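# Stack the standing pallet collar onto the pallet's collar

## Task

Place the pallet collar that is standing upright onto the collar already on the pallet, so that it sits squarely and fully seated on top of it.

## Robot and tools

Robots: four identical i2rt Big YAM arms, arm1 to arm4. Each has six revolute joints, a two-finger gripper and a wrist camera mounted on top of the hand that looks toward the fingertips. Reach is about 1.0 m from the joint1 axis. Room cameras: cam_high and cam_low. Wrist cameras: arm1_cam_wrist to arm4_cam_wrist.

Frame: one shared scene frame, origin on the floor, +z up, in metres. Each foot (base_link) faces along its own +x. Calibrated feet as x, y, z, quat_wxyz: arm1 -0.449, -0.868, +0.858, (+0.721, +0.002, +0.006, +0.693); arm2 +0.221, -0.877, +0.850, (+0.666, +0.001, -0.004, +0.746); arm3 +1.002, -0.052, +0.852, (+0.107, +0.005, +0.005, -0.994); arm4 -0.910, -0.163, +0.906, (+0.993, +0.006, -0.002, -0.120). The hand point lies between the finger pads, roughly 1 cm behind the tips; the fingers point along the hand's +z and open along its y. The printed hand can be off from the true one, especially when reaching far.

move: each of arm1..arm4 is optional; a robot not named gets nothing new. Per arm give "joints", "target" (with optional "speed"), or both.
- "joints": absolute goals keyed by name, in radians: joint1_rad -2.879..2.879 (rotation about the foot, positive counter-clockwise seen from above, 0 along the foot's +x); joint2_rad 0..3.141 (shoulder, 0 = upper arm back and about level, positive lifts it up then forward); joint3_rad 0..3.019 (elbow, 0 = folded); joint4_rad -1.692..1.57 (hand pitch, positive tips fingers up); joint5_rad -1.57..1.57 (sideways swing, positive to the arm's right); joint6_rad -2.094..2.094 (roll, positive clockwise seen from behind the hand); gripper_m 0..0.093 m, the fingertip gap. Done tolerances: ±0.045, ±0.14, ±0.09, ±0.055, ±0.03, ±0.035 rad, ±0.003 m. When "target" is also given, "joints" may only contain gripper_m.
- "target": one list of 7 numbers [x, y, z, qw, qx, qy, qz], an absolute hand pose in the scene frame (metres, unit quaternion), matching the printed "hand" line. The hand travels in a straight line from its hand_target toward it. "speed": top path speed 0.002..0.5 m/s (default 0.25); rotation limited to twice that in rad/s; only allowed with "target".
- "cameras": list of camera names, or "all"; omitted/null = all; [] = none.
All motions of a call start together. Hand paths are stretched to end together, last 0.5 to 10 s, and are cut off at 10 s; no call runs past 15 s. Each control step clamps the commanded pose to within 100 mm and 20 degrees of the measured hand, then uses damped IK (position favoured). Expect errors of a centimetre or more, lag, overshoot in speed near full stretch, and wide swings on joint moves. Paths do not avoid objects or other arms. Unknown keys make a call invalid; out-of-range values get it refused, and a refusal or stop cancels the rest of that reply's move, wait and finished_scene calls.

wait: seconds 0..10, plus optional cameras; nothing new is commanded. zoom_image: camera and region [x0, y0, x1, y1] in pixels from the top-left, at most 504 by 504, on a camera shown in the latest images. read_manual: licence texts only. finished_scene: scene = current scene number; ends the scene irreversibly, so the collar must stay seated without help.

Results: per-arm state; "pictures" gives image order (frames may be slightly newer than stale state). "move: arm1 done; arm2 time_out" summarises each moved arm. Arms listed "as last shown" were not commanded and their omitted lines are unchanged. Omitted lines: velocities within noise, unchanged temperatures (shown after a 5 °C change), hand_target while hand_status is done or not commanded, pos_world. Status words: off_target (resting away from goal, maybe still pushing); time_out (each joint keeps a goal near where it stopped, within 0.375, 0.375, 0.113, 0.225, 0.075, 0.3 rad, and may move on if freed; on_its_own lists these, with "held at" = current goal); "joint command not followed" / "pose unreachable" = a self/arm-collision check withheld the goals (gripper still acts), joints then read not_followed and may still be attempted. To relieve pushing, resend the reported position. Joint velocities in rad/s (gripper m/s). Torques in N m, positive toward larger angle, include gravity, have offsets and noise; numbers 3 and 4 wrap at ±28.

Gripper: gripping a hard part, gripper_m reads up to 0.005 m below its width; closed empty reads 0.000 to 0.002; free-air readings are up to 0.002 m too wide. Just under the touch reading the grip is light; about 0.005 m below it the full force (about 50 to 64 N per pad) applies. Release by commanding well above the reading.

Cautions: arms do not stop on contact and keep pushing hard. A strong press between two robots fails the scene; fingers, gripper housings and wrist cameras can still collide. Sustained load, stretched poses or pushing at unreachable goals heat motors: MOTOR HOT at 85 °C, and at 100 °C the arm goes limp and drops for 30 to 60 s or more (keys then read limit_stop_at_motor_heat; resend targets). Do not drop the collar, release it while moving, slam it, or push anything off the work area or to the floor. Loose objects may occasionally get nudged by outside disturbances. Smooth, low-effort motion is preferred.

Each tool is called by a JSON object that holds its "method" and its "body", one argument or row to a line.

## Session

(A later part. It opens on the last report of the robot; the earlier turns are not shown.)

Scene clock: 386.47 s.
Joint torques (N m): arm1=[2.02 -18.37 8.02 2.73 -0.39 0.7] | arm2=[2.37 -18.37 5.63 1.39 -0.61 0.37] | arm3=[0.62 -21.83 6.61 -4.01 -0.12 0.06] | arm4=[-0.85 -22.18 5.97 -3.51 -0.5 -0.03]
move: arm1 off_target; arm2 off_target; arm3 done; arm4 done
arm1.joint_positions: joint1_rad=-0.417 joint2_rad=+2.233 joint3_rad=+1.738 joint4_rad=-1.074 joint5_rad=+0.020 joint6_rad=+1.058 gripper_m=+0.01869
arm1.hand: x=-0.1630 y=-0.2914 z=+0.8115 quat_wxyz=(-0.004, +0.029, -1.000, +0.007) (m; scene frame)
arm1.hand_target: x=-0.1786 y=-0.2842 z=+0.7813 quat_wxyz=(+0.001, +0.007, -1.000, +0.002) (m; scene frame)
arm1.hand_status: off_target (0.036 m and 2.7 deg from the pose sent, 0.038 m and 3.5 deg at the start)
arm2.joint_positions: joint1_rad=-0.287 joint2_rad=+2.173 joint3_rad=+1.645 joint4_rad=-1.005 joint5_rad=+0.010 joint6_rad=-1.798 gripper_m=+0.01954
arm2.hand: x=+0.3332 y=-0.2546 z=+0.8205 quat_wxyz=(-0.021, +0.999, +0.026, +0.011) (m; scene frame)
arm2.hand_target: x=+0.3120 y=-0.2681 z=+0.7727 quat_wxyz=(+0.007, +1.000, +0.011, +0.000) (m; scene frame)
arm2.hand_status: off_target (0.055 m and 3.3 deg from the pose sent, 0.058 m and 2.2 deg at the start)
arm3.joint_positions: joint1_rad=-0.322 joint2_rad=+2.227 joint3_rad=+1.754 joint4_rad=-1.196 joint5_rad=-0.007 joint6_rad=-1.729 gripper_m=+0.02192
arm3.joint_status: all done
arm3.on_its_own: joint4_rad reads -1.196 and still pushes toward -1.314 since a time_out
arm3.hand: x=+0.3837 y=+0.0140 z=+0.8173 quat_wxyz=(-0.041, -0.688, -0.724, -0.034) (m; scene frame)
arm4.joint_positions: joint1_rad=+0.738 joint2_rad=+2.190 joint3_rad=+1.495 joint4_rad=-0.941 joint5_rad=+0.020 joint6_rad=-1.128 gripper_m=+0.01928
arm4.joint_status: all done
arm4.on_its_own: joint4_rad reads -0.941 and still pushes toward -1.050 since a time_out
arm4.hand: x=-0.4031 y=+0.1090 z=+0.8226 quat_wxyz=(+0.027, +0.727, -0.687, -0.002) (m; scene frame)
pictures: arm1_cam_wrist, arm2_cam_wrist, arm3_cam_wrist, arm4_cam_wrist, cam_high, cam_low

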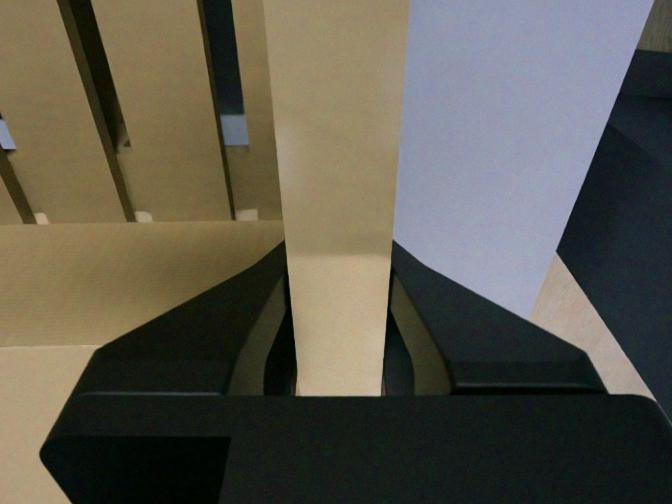

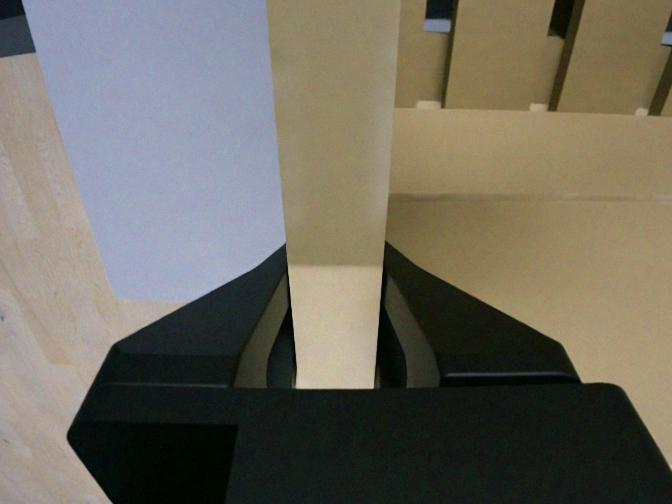

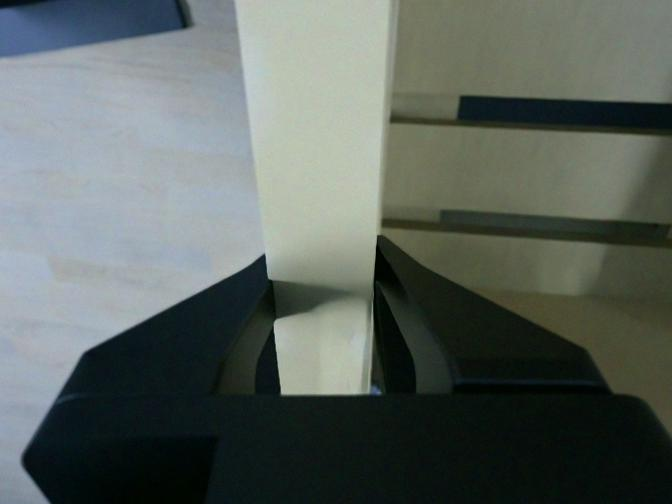

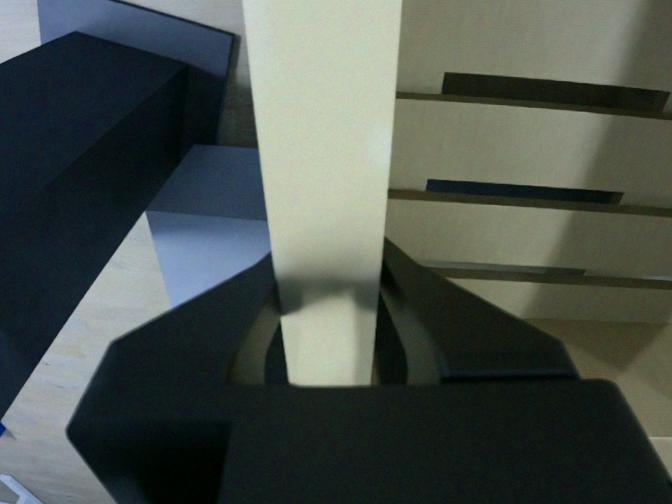

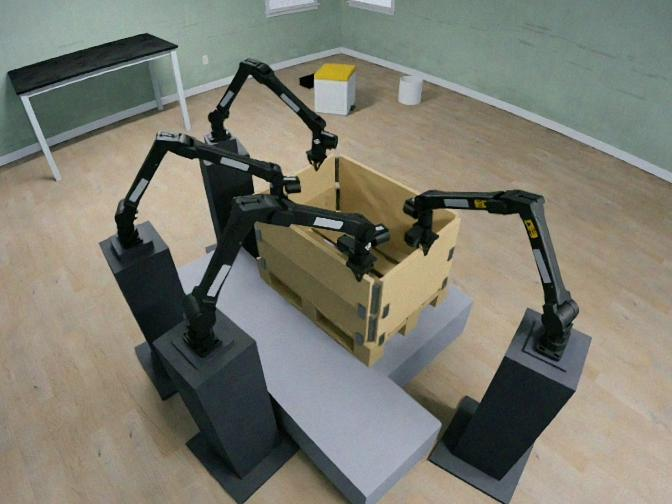

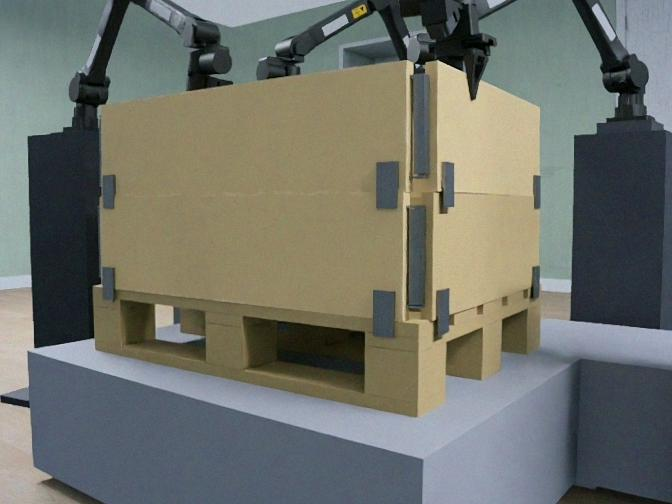

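{"method": "move", "body": {
  "arm1": {"joints":{"gripper_m":0.05}},
  "arm2": {"joints":{"gripper_m":0.05}},
  "arm3": {"joints":{"gripper_m":0.05}},
  "arm4": {"joints":{"gripper_m":0.05}}
}}

{"method": "zoom_image", "body": {
  "camera": "cam_low",
  "region": [350, 130, 550, 280]
}}

Scene clock: 391.17 s.
Joint torques (N m): arm1=[1.49 -20.72 8.84 0.75 -0.05 0.13] | arm2=[0.44 -22.12 7.68 0.27 -0.25 -0.07] | arm3=[0.5 -21.71 6.54 -2.45 -0.17 0.05] | arm4=[-0.62 -21.66 5.85 -1.5 -0.06 -0.03]
move: arm1 done; arm2 done; arm3 done; arm4 done
arm1.joint_positions: joint1_rad=-0.407 joint2_rad=+2.260 joint3_rad=+1.726 joint4_rad=-1.028 joint5_rad=+0.000 joint6_rad=+1.114 gripper_m=+0.04991
arm1.joint_status: all done
arm1.hand: x=-0.1713 y=-0.2862 z=+0.7905 quat_wxyz=(+0.004, +0.006, -1.000, -0.001) (m; scene frame)
arm2.joint_positions: joint1_rad=-0.262 joint2_rad=+2.218 joint3_rad=+1.615 joint4_rad=-0.977 joint5_rad=+0.000 joint6_rad=-1.750 gripper_m=+0.04994
arm2.joint_status: all done
arm2.hand: x=+0.3136 y=-0.2663 z=+0.7834 quat_wxyz=(+0.001, +1.000, +0.015, +0.001) (m; scene frame)
arm3.joint_positions: joint1_rad=-0.322 joint2_rad=+2.227 joint3_rad=+1.754 joint4_rad=-1.244 joint5_rad=-0.005 joint6_rad=-1.723 gripper_m=+0.05004
arm3.joint_status: all done
arm3.on_its_own: joint4_rad reads -1.244 and still pushes toward -1.314 since a time_out
arm3.hand: x=+0.3952 y=+0.0130 z=+0.8188 quat_wxyz=(-0.059, -0.689, -0.720, -0.049) (m; scene frame)
arm4.joint_positions: joint1_rad=+0.736 joint2_rad=+2.185 joint3_rad=+1.495 joint4_rad=-1.004 joint5_rad=+0.008 joint6_rad=-1.128 gripper_m=+0.04998
arm4.joint_status: all done
arm4.on_its_own: joint4_rad moved -0.063 to your old target -1.050
arm4.hand: x=-0.4159 y=+0.1029 z=+0.8267 quat_wxyz=(+0.053, +0.725, -0.687, -0.017) (m; scene frame)
pictures: arm1_cam_wrist, arm2_cam_wrist, arm3_cam_wrist, arm4_cam_wrist, cam_high, cam_low

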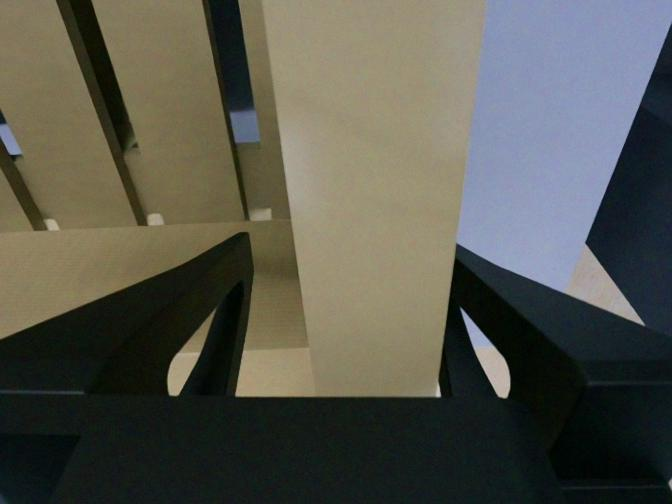

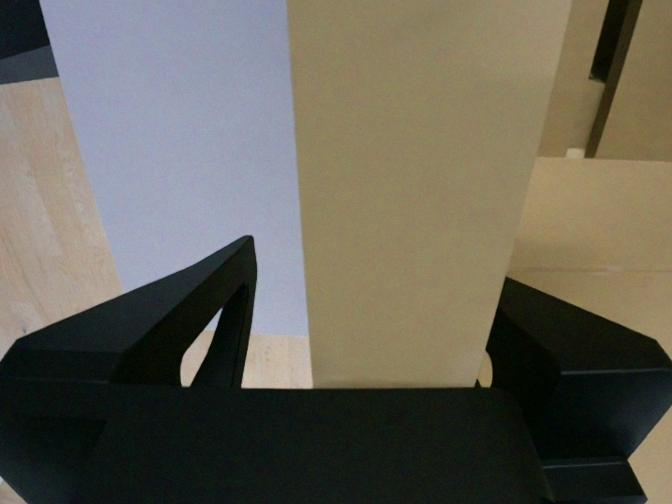

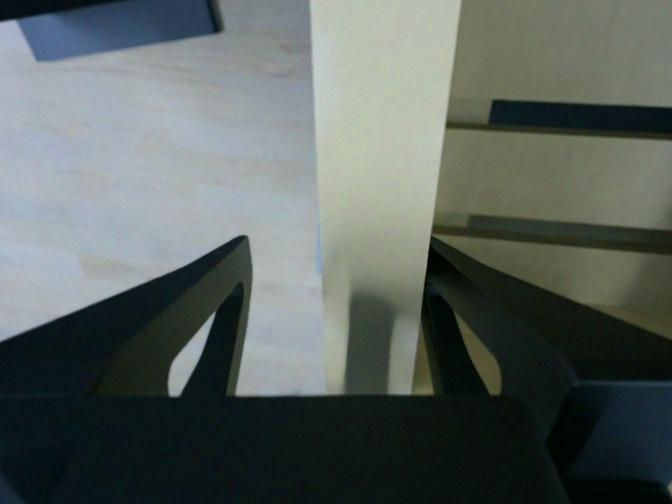

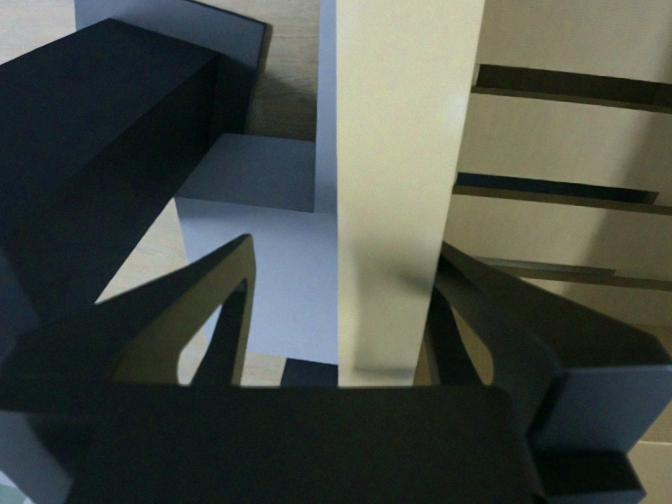

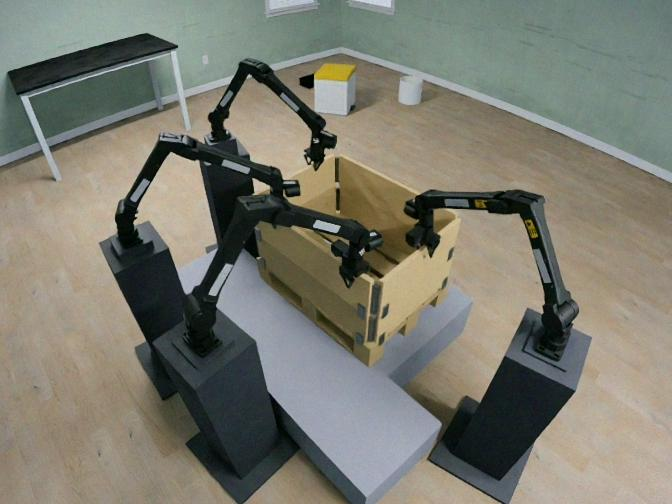

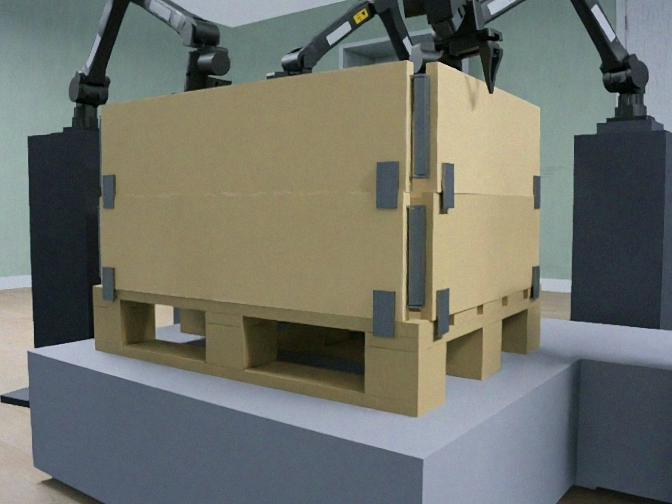

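Scaled by 2.520 from the camera's 672x504 image, which has a finer 960x720 frame.

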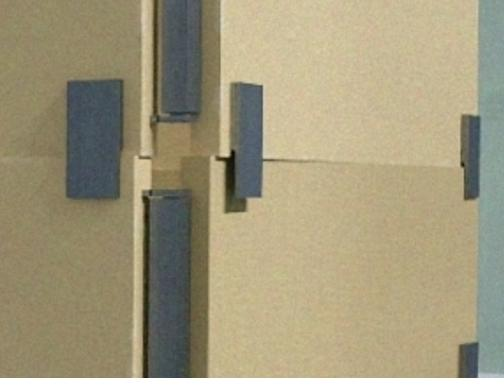

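{"method": "move", "body": {
  "arm1": {"target":[-0.171,-0.295,0.80,0.004,0.006,-1,0],"speed":0.08,"joints":{"gripper_m":0.09}},
  "arm2": {"target":[0.314,-0.254,0.795,0,1,0.015,0],"speed":0.08,"joints":{"gripper_m":0.09}},
  "arm3": {"target":[0.388,0.013,0.835,-0.059,-0.689,-0.72,-0.049],"speed":0.08,"joints":{"gripper_m":0.09}},
  "arm4": {"target":[-0.408,0.105,0.843,0.053,0.725,-0.687,-0.017],"speed":0.08,"joints":{"gripper_m":0.09}}
}}

{"method": "move", "body": {
  "arm1": {"target":[-0.171,-0.290,0.96,0.004,0.006,-1,0],"speed":0.12},
  "arm2": {"target":[0.314,-0.250,0.96,0,1,0.015,0],"speed":0.12},
  "arm3": {"target":[0.382,0.013,0.98,-0.059,-0.689,-0.72,-0.049],"speed":0.12},
  "arm4": {"target":[-0.402,0.105,0.98,0.053,0.725,-0.687,-0.017],"speed":0.12}
}}

{"method": "zoom_image", "body": {
  "camera": "cam_low",
  "region": [60, 20, 560, 360]
}}

{"method": "zoom_image", "body": {
  "camera": "cam_high",
  "region": [220, 130, 480, 380]
}}

Scene clock: 401.30 s.
Joint torques (N m): arm1=[-0.32 -23.59 8.42 -0.06 0.04 -0.06] | arm2=[0.38 -23 11.18 -0.42 -0.3 -0.16] | arm3=[1.2 -21.3 10.73 0.1 -0.14 -0.08] | arm4=[-0.03 -20.42 10.4 -0.09 -0.02 -0.14]
Motor temperatures (°C): arm1=[30 48 47 29 30 28 32] | arm2=[30 38 38 29 28 26 31] | arm3=[27 58 45 34 29 29 31] | arm4=[32 52 44 29 30 32 33]
Heat: arm1: hottest joint2_rad 48 °C; arm2: hottest joint2_rad 38 °C; arm3: hottest joint2_rad 58 °C; arm4: hottest joint2_rad 52 °C.
move: arm1 off_target; arm2 off_target; arm3 off_target; arm4 off_target
arm1.joint_positions: joint1_rad=-0.407 joint2_rad=+2.256 joint3_rad=+1.706 joint4_rad=-1.028 joint5_rad=+0.000 joint6_rad=+1.115 gripper_m=+0.08989
arm1.joint_status: all done
arm1.hand: x=-0.1748 y=-0.2935 z=+0.7864 quat_wxyz=(+0.007, +0.005, -1.000, +0.006) (m; scene frame)
arm1.hand_target: x=-0.1711 y=-0.2950 z=+0.7996 quat_wxyz=(+0.004, +0.005, -1.000, +0.000) (m; scene frame)
arm1.hand_status: off_target (0.014 m and 0.8 deg from the pose sent, 0.013 m and 0.1 deg at the start)
arm2.joint_positions: joint1_rad=-0.262 joint2_rad=+2.218 joint3_rad=+1.627 joint4_rad=-1.010 joint5_rad=+0.000 joint6_rad=-1.750 gripper_m=+0.08991
arm2.joint_status: all done
arm2.hand: x=+0.3132 y=-0.2690 z=+0.7871 quat_wxyz=(+0.011, +1.000, +0.015, +0.000) (m; scene frame)
arm2.hand_target: x=+0.3139 y=-0.2546 z=+0.7952 quat_wxyz=(+0.000, +1.000, +0.015, +0.000) (m; scene frame)
arm2.hand_status: off_target (0.017 m and 1.3 deg from the pose sent, 0.017 m and 0.2 deg at the start)
arm3.joint_positions: joint1_rad=-0.321 joint2_rad=+2.227 joint3_rad=+1.754 joint4_rad=-1.295 joint5_rad=-0.005 joint6_rad=-1.723 gripper_m=+0.08994
arm3.joint_status: all done
arm3.hand: x=+0.4072 y=+0.0112 z=+0.8215 quat_wxyz=(-0.079, -0.688, -0.719, -0.065) (m; scene frame)
arm3.hand_target: x=+0.3892 y=+0.0130 z=+0.8355 quat_wxyz=(-0.060, -0.689, -0.720, -0.050) (m; scene frame)
arm3.hand_status: off_target (0.024 m and 2.9 deg from the pose sent, 0.018 m and 0.0 deg at the start)
arm4.joint_positions: joint1_rad=+0.735 joint2_rad=+2.183 joint3_rad=+1.490 joint4_rad=-1.041 joint5_rad=+0.008 joint6_rad=-1.128 gripper_m=+0.08992
arm4.joint_status: all done
arm4.hand: x=-0.4256 y=+0.0975 z=+0.8272 quat_wxyz=(+0.072, +0.724, -0.686, -0.023) (m; scene frame)
arm4.hand_target: x=-0.4086 y=+0.1046 z=+0.8435 quat_wxyz=(+0.053, +0.725, -0.687, -0.017) (m; scene frame)
arm4.hand_status: off_target (0.025 m and 2.3 deg from the pose sent, 0.018 m and 0.1 deg at the start)
pictures: arm1_cam_wrist, arm2_cam_wrist, arm3_cam_wrist, arm4_cam_wrist, cam_high, cam_low

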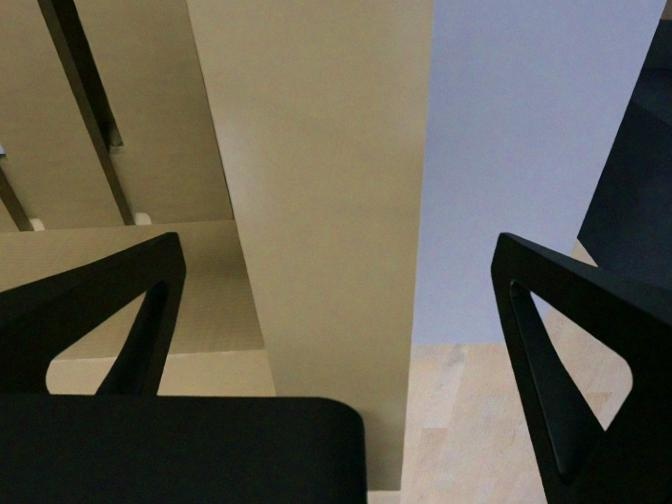

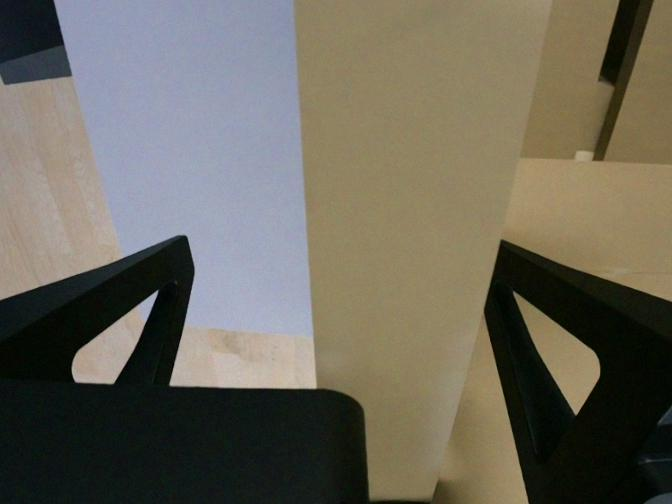

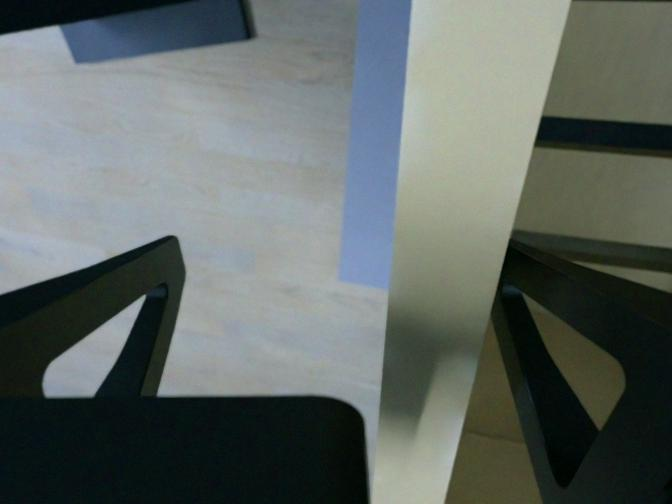

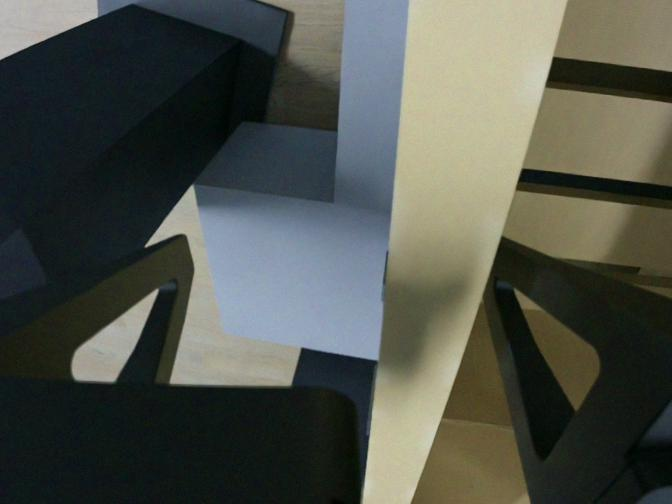

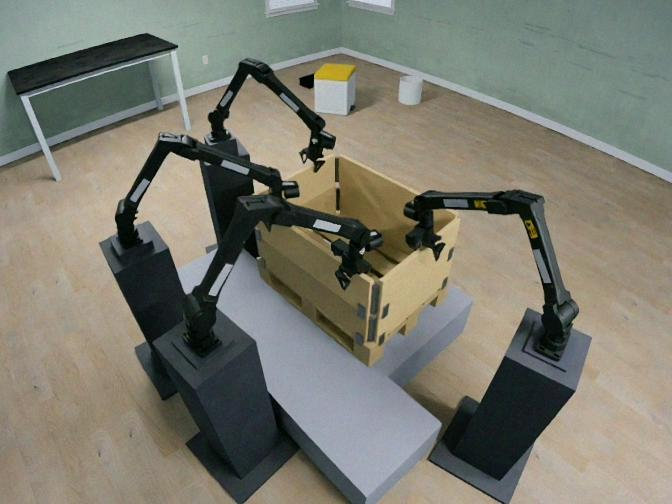

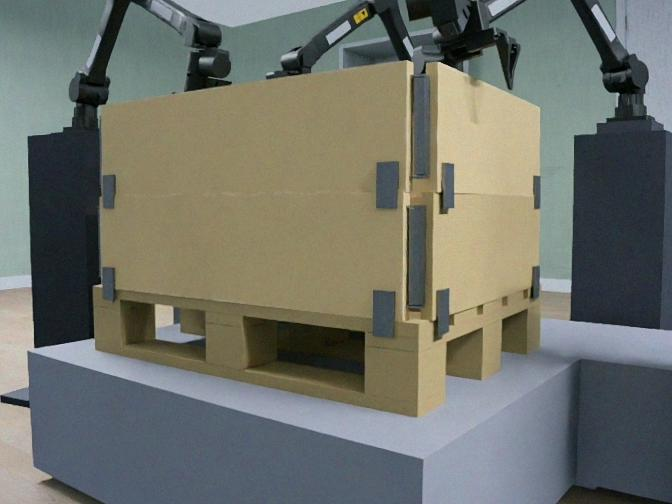

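Scene clock: 403.43 s.
Joint torques (N m): arm1=[0.09 -21.54 15.83 -0.5 0.04 -0.01] | arm2=[0.38 -23.94 12.81 -0.46 -0.29 -0.16] | arm3=[1.08 -21.48 11.97 -0.36 -0.14 -0.09] | arm4=[-0.21 -20.89 12.85 -0.27 0.02 -0.17]
move: arm1 off_target; arm2 off_target; arm3 off_target; arm4 off_target
arm1.joint_positions: joint1_rad=-0.407 joint2_rad=+2.082 joint3_rad=+1.812 joint4_rad=-1.352 joint5_rad=+0.000 joint6_rad=+1.115 gripper_m=+0.08989
arm1.hand: x=-0.1801 y=-0.3072 z=+0.9314 quat_wxyz=(+0.017, +0.005, -1.000, +0.026) (m; scene frame)
arm1.hand_target: x=-0.1716 y=-0.2912 z=+0.9604 quat_wxyz=(+0.003, +0.006, -1.000, -0.001) (m; scene frame)
arm1.hand_status: off_target (0.035 m and 3.3 deg from the pose sent, 0.174 m and 0.8 deg at the start)
arm2.joint_positions: joint1_rad=-0.262 joint2_rad=+2.073 joint3_rad=+1.812 joint4_rad=-1.356 joint5_rad=+0.000 joint6_rad=-1.750 gripper_m=+0.08991
arm2.hand: x=+0.3136 y=-0.2630 z=+0.9399 quat_wxyz=(+0.019, +1.000, +0.015, -0.002) (m; scene frame)
arm2.hand_target: x=+0.3139 y=-0.2504 z=+0.9602 quat_wxyz=(-0.001, +1.000, +0.015, +0.000) (m; scene frame)
arm2.hand_status: off_target (0.024 m and 2.2 deg from the pose sent, 0.174 m and 1.3 deg at the start)
arm3.joint_positions: joint1_rad=-0.321 joint2_rad=+2.128 joint3_rad=+1.970 joint4_rad=-1.598 joint5_rad=-0.005 joint6_rad=-1.723 gripper_m=+0.08994
arm3.hand: x=+0.3931 y=+0.0111 z=+0.9616 quat_wxyz=(-0.074, -0.688, -0.719, -0.061) (m; scene frame)
arm3.hand_target: x=+0.3826 y=+0.0129 z=+0.9799 quat_wxyz=(-0.059, -0.689, -0.720, -0.049) (m; scene frame)
arm3.hand_status: off_target (0.022 m and 2.2 deg from the pose sent, 0.161 m and 2.9 deg at the start)
arm4.joint_positions: joint1_rad=+0.735 joint2_rad=+2.034 joint3_rad=+1.610 joint4_rad=-1.326 joint5_rad=+0.008 joint6_rad=-1.128 gripper_m=+0.08993
arm4.hand: x=-0.4203 y=+0.0992 z=+0.9523 quat_wxyz=(+0.080, +0.724, -0.685, -0.026) (m; scene frame)
arm4.hand_target: x=-0.4033 y=+0.1043 z=+0.9802 quat_wxyz=(+0.053, +0.725, -0.687, -0.017) (m; scene frame)
arm4.hand_status: off_target (0.034 m and 3.3 deg from the pose sent, 0.155 m and 2.3 deg at the start)
pictures: arm1_cam_wrist, arm2_cam_wrist, arm3_cam_wrist, arm4_cam_wrist, cam_high, cam_low

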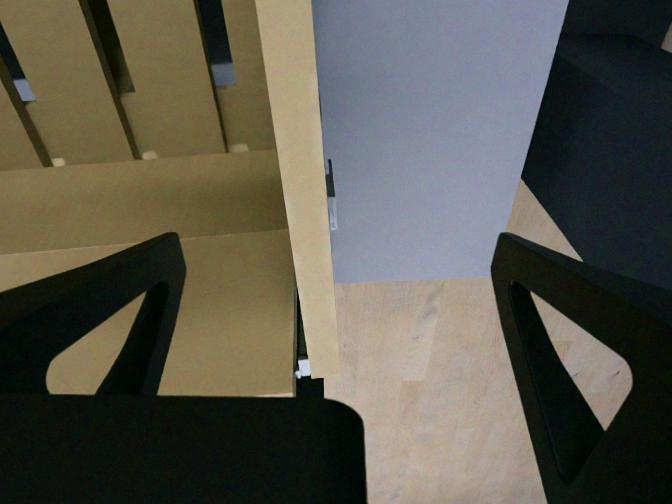

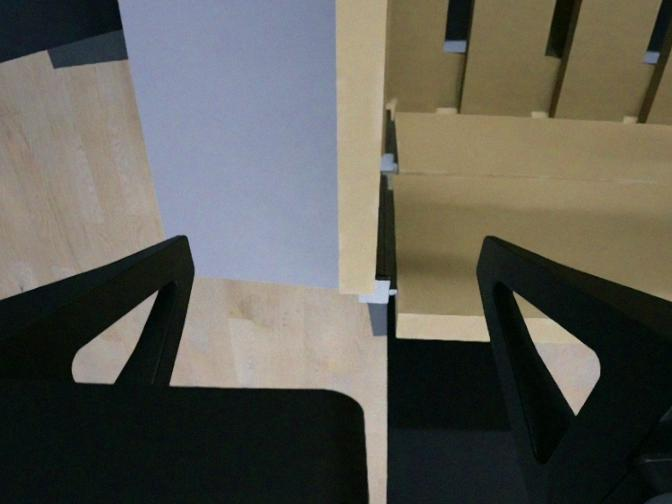

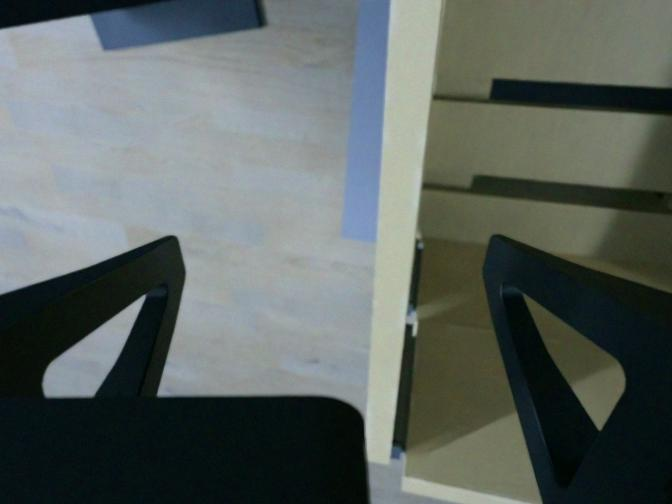

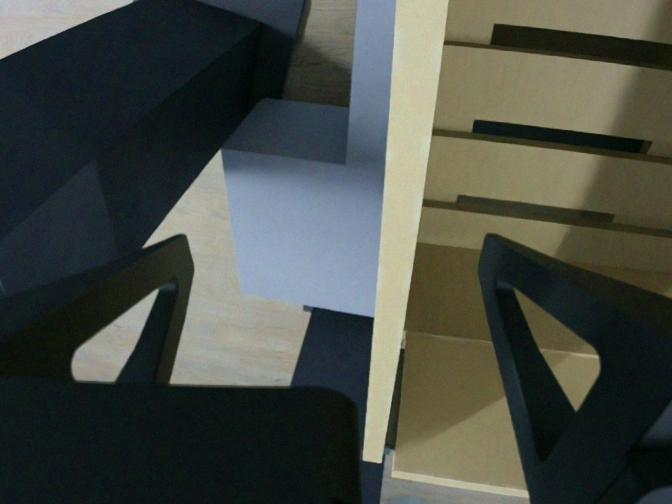

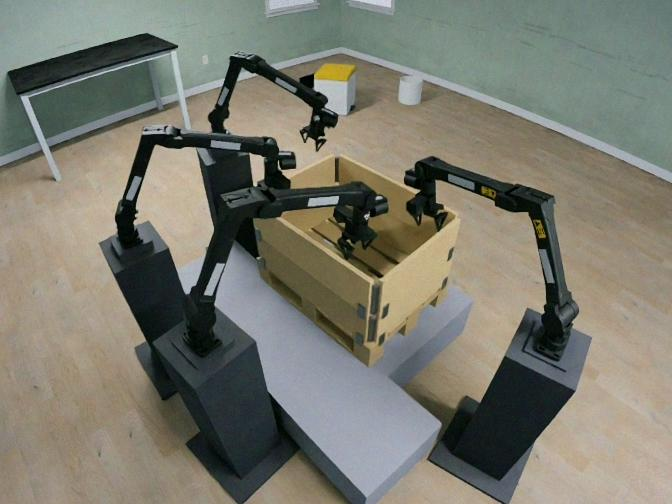

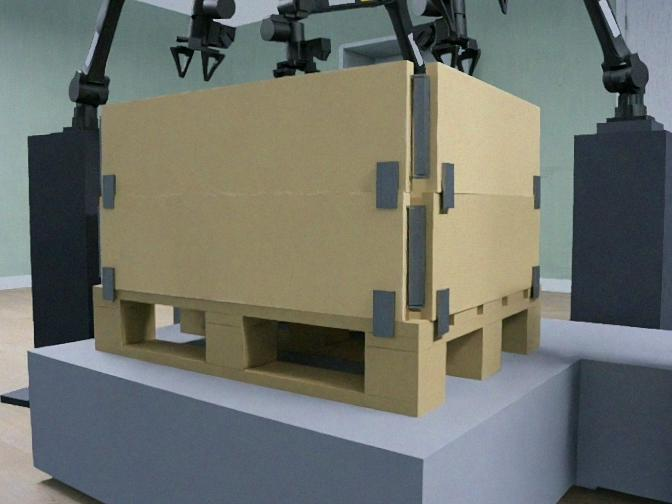

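Scaled by 1.008 from the camera's 672x504 image, which has a finer 960x720 frame.

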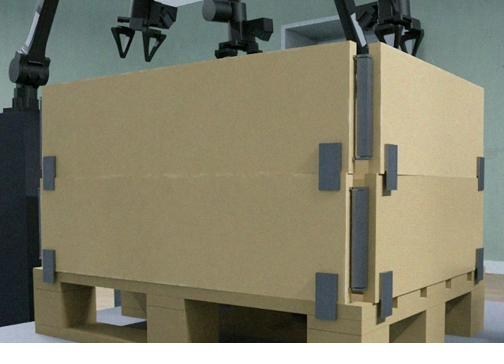

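Scaled by 1.938 from the camera's 672x504 image, which has a finer 960x720 frame.

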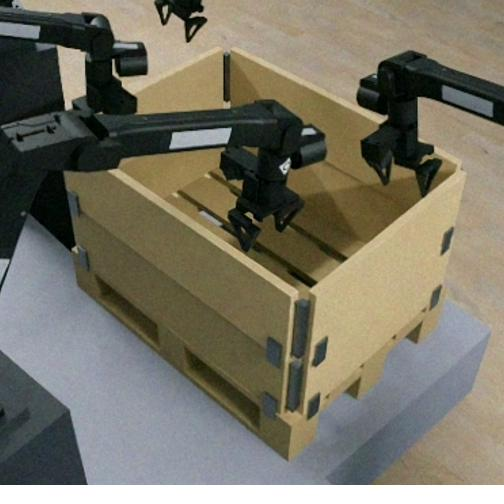

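{"method": "finished_scene", "body": {
  "scene": 2
}}

The scene is finished: the task was done.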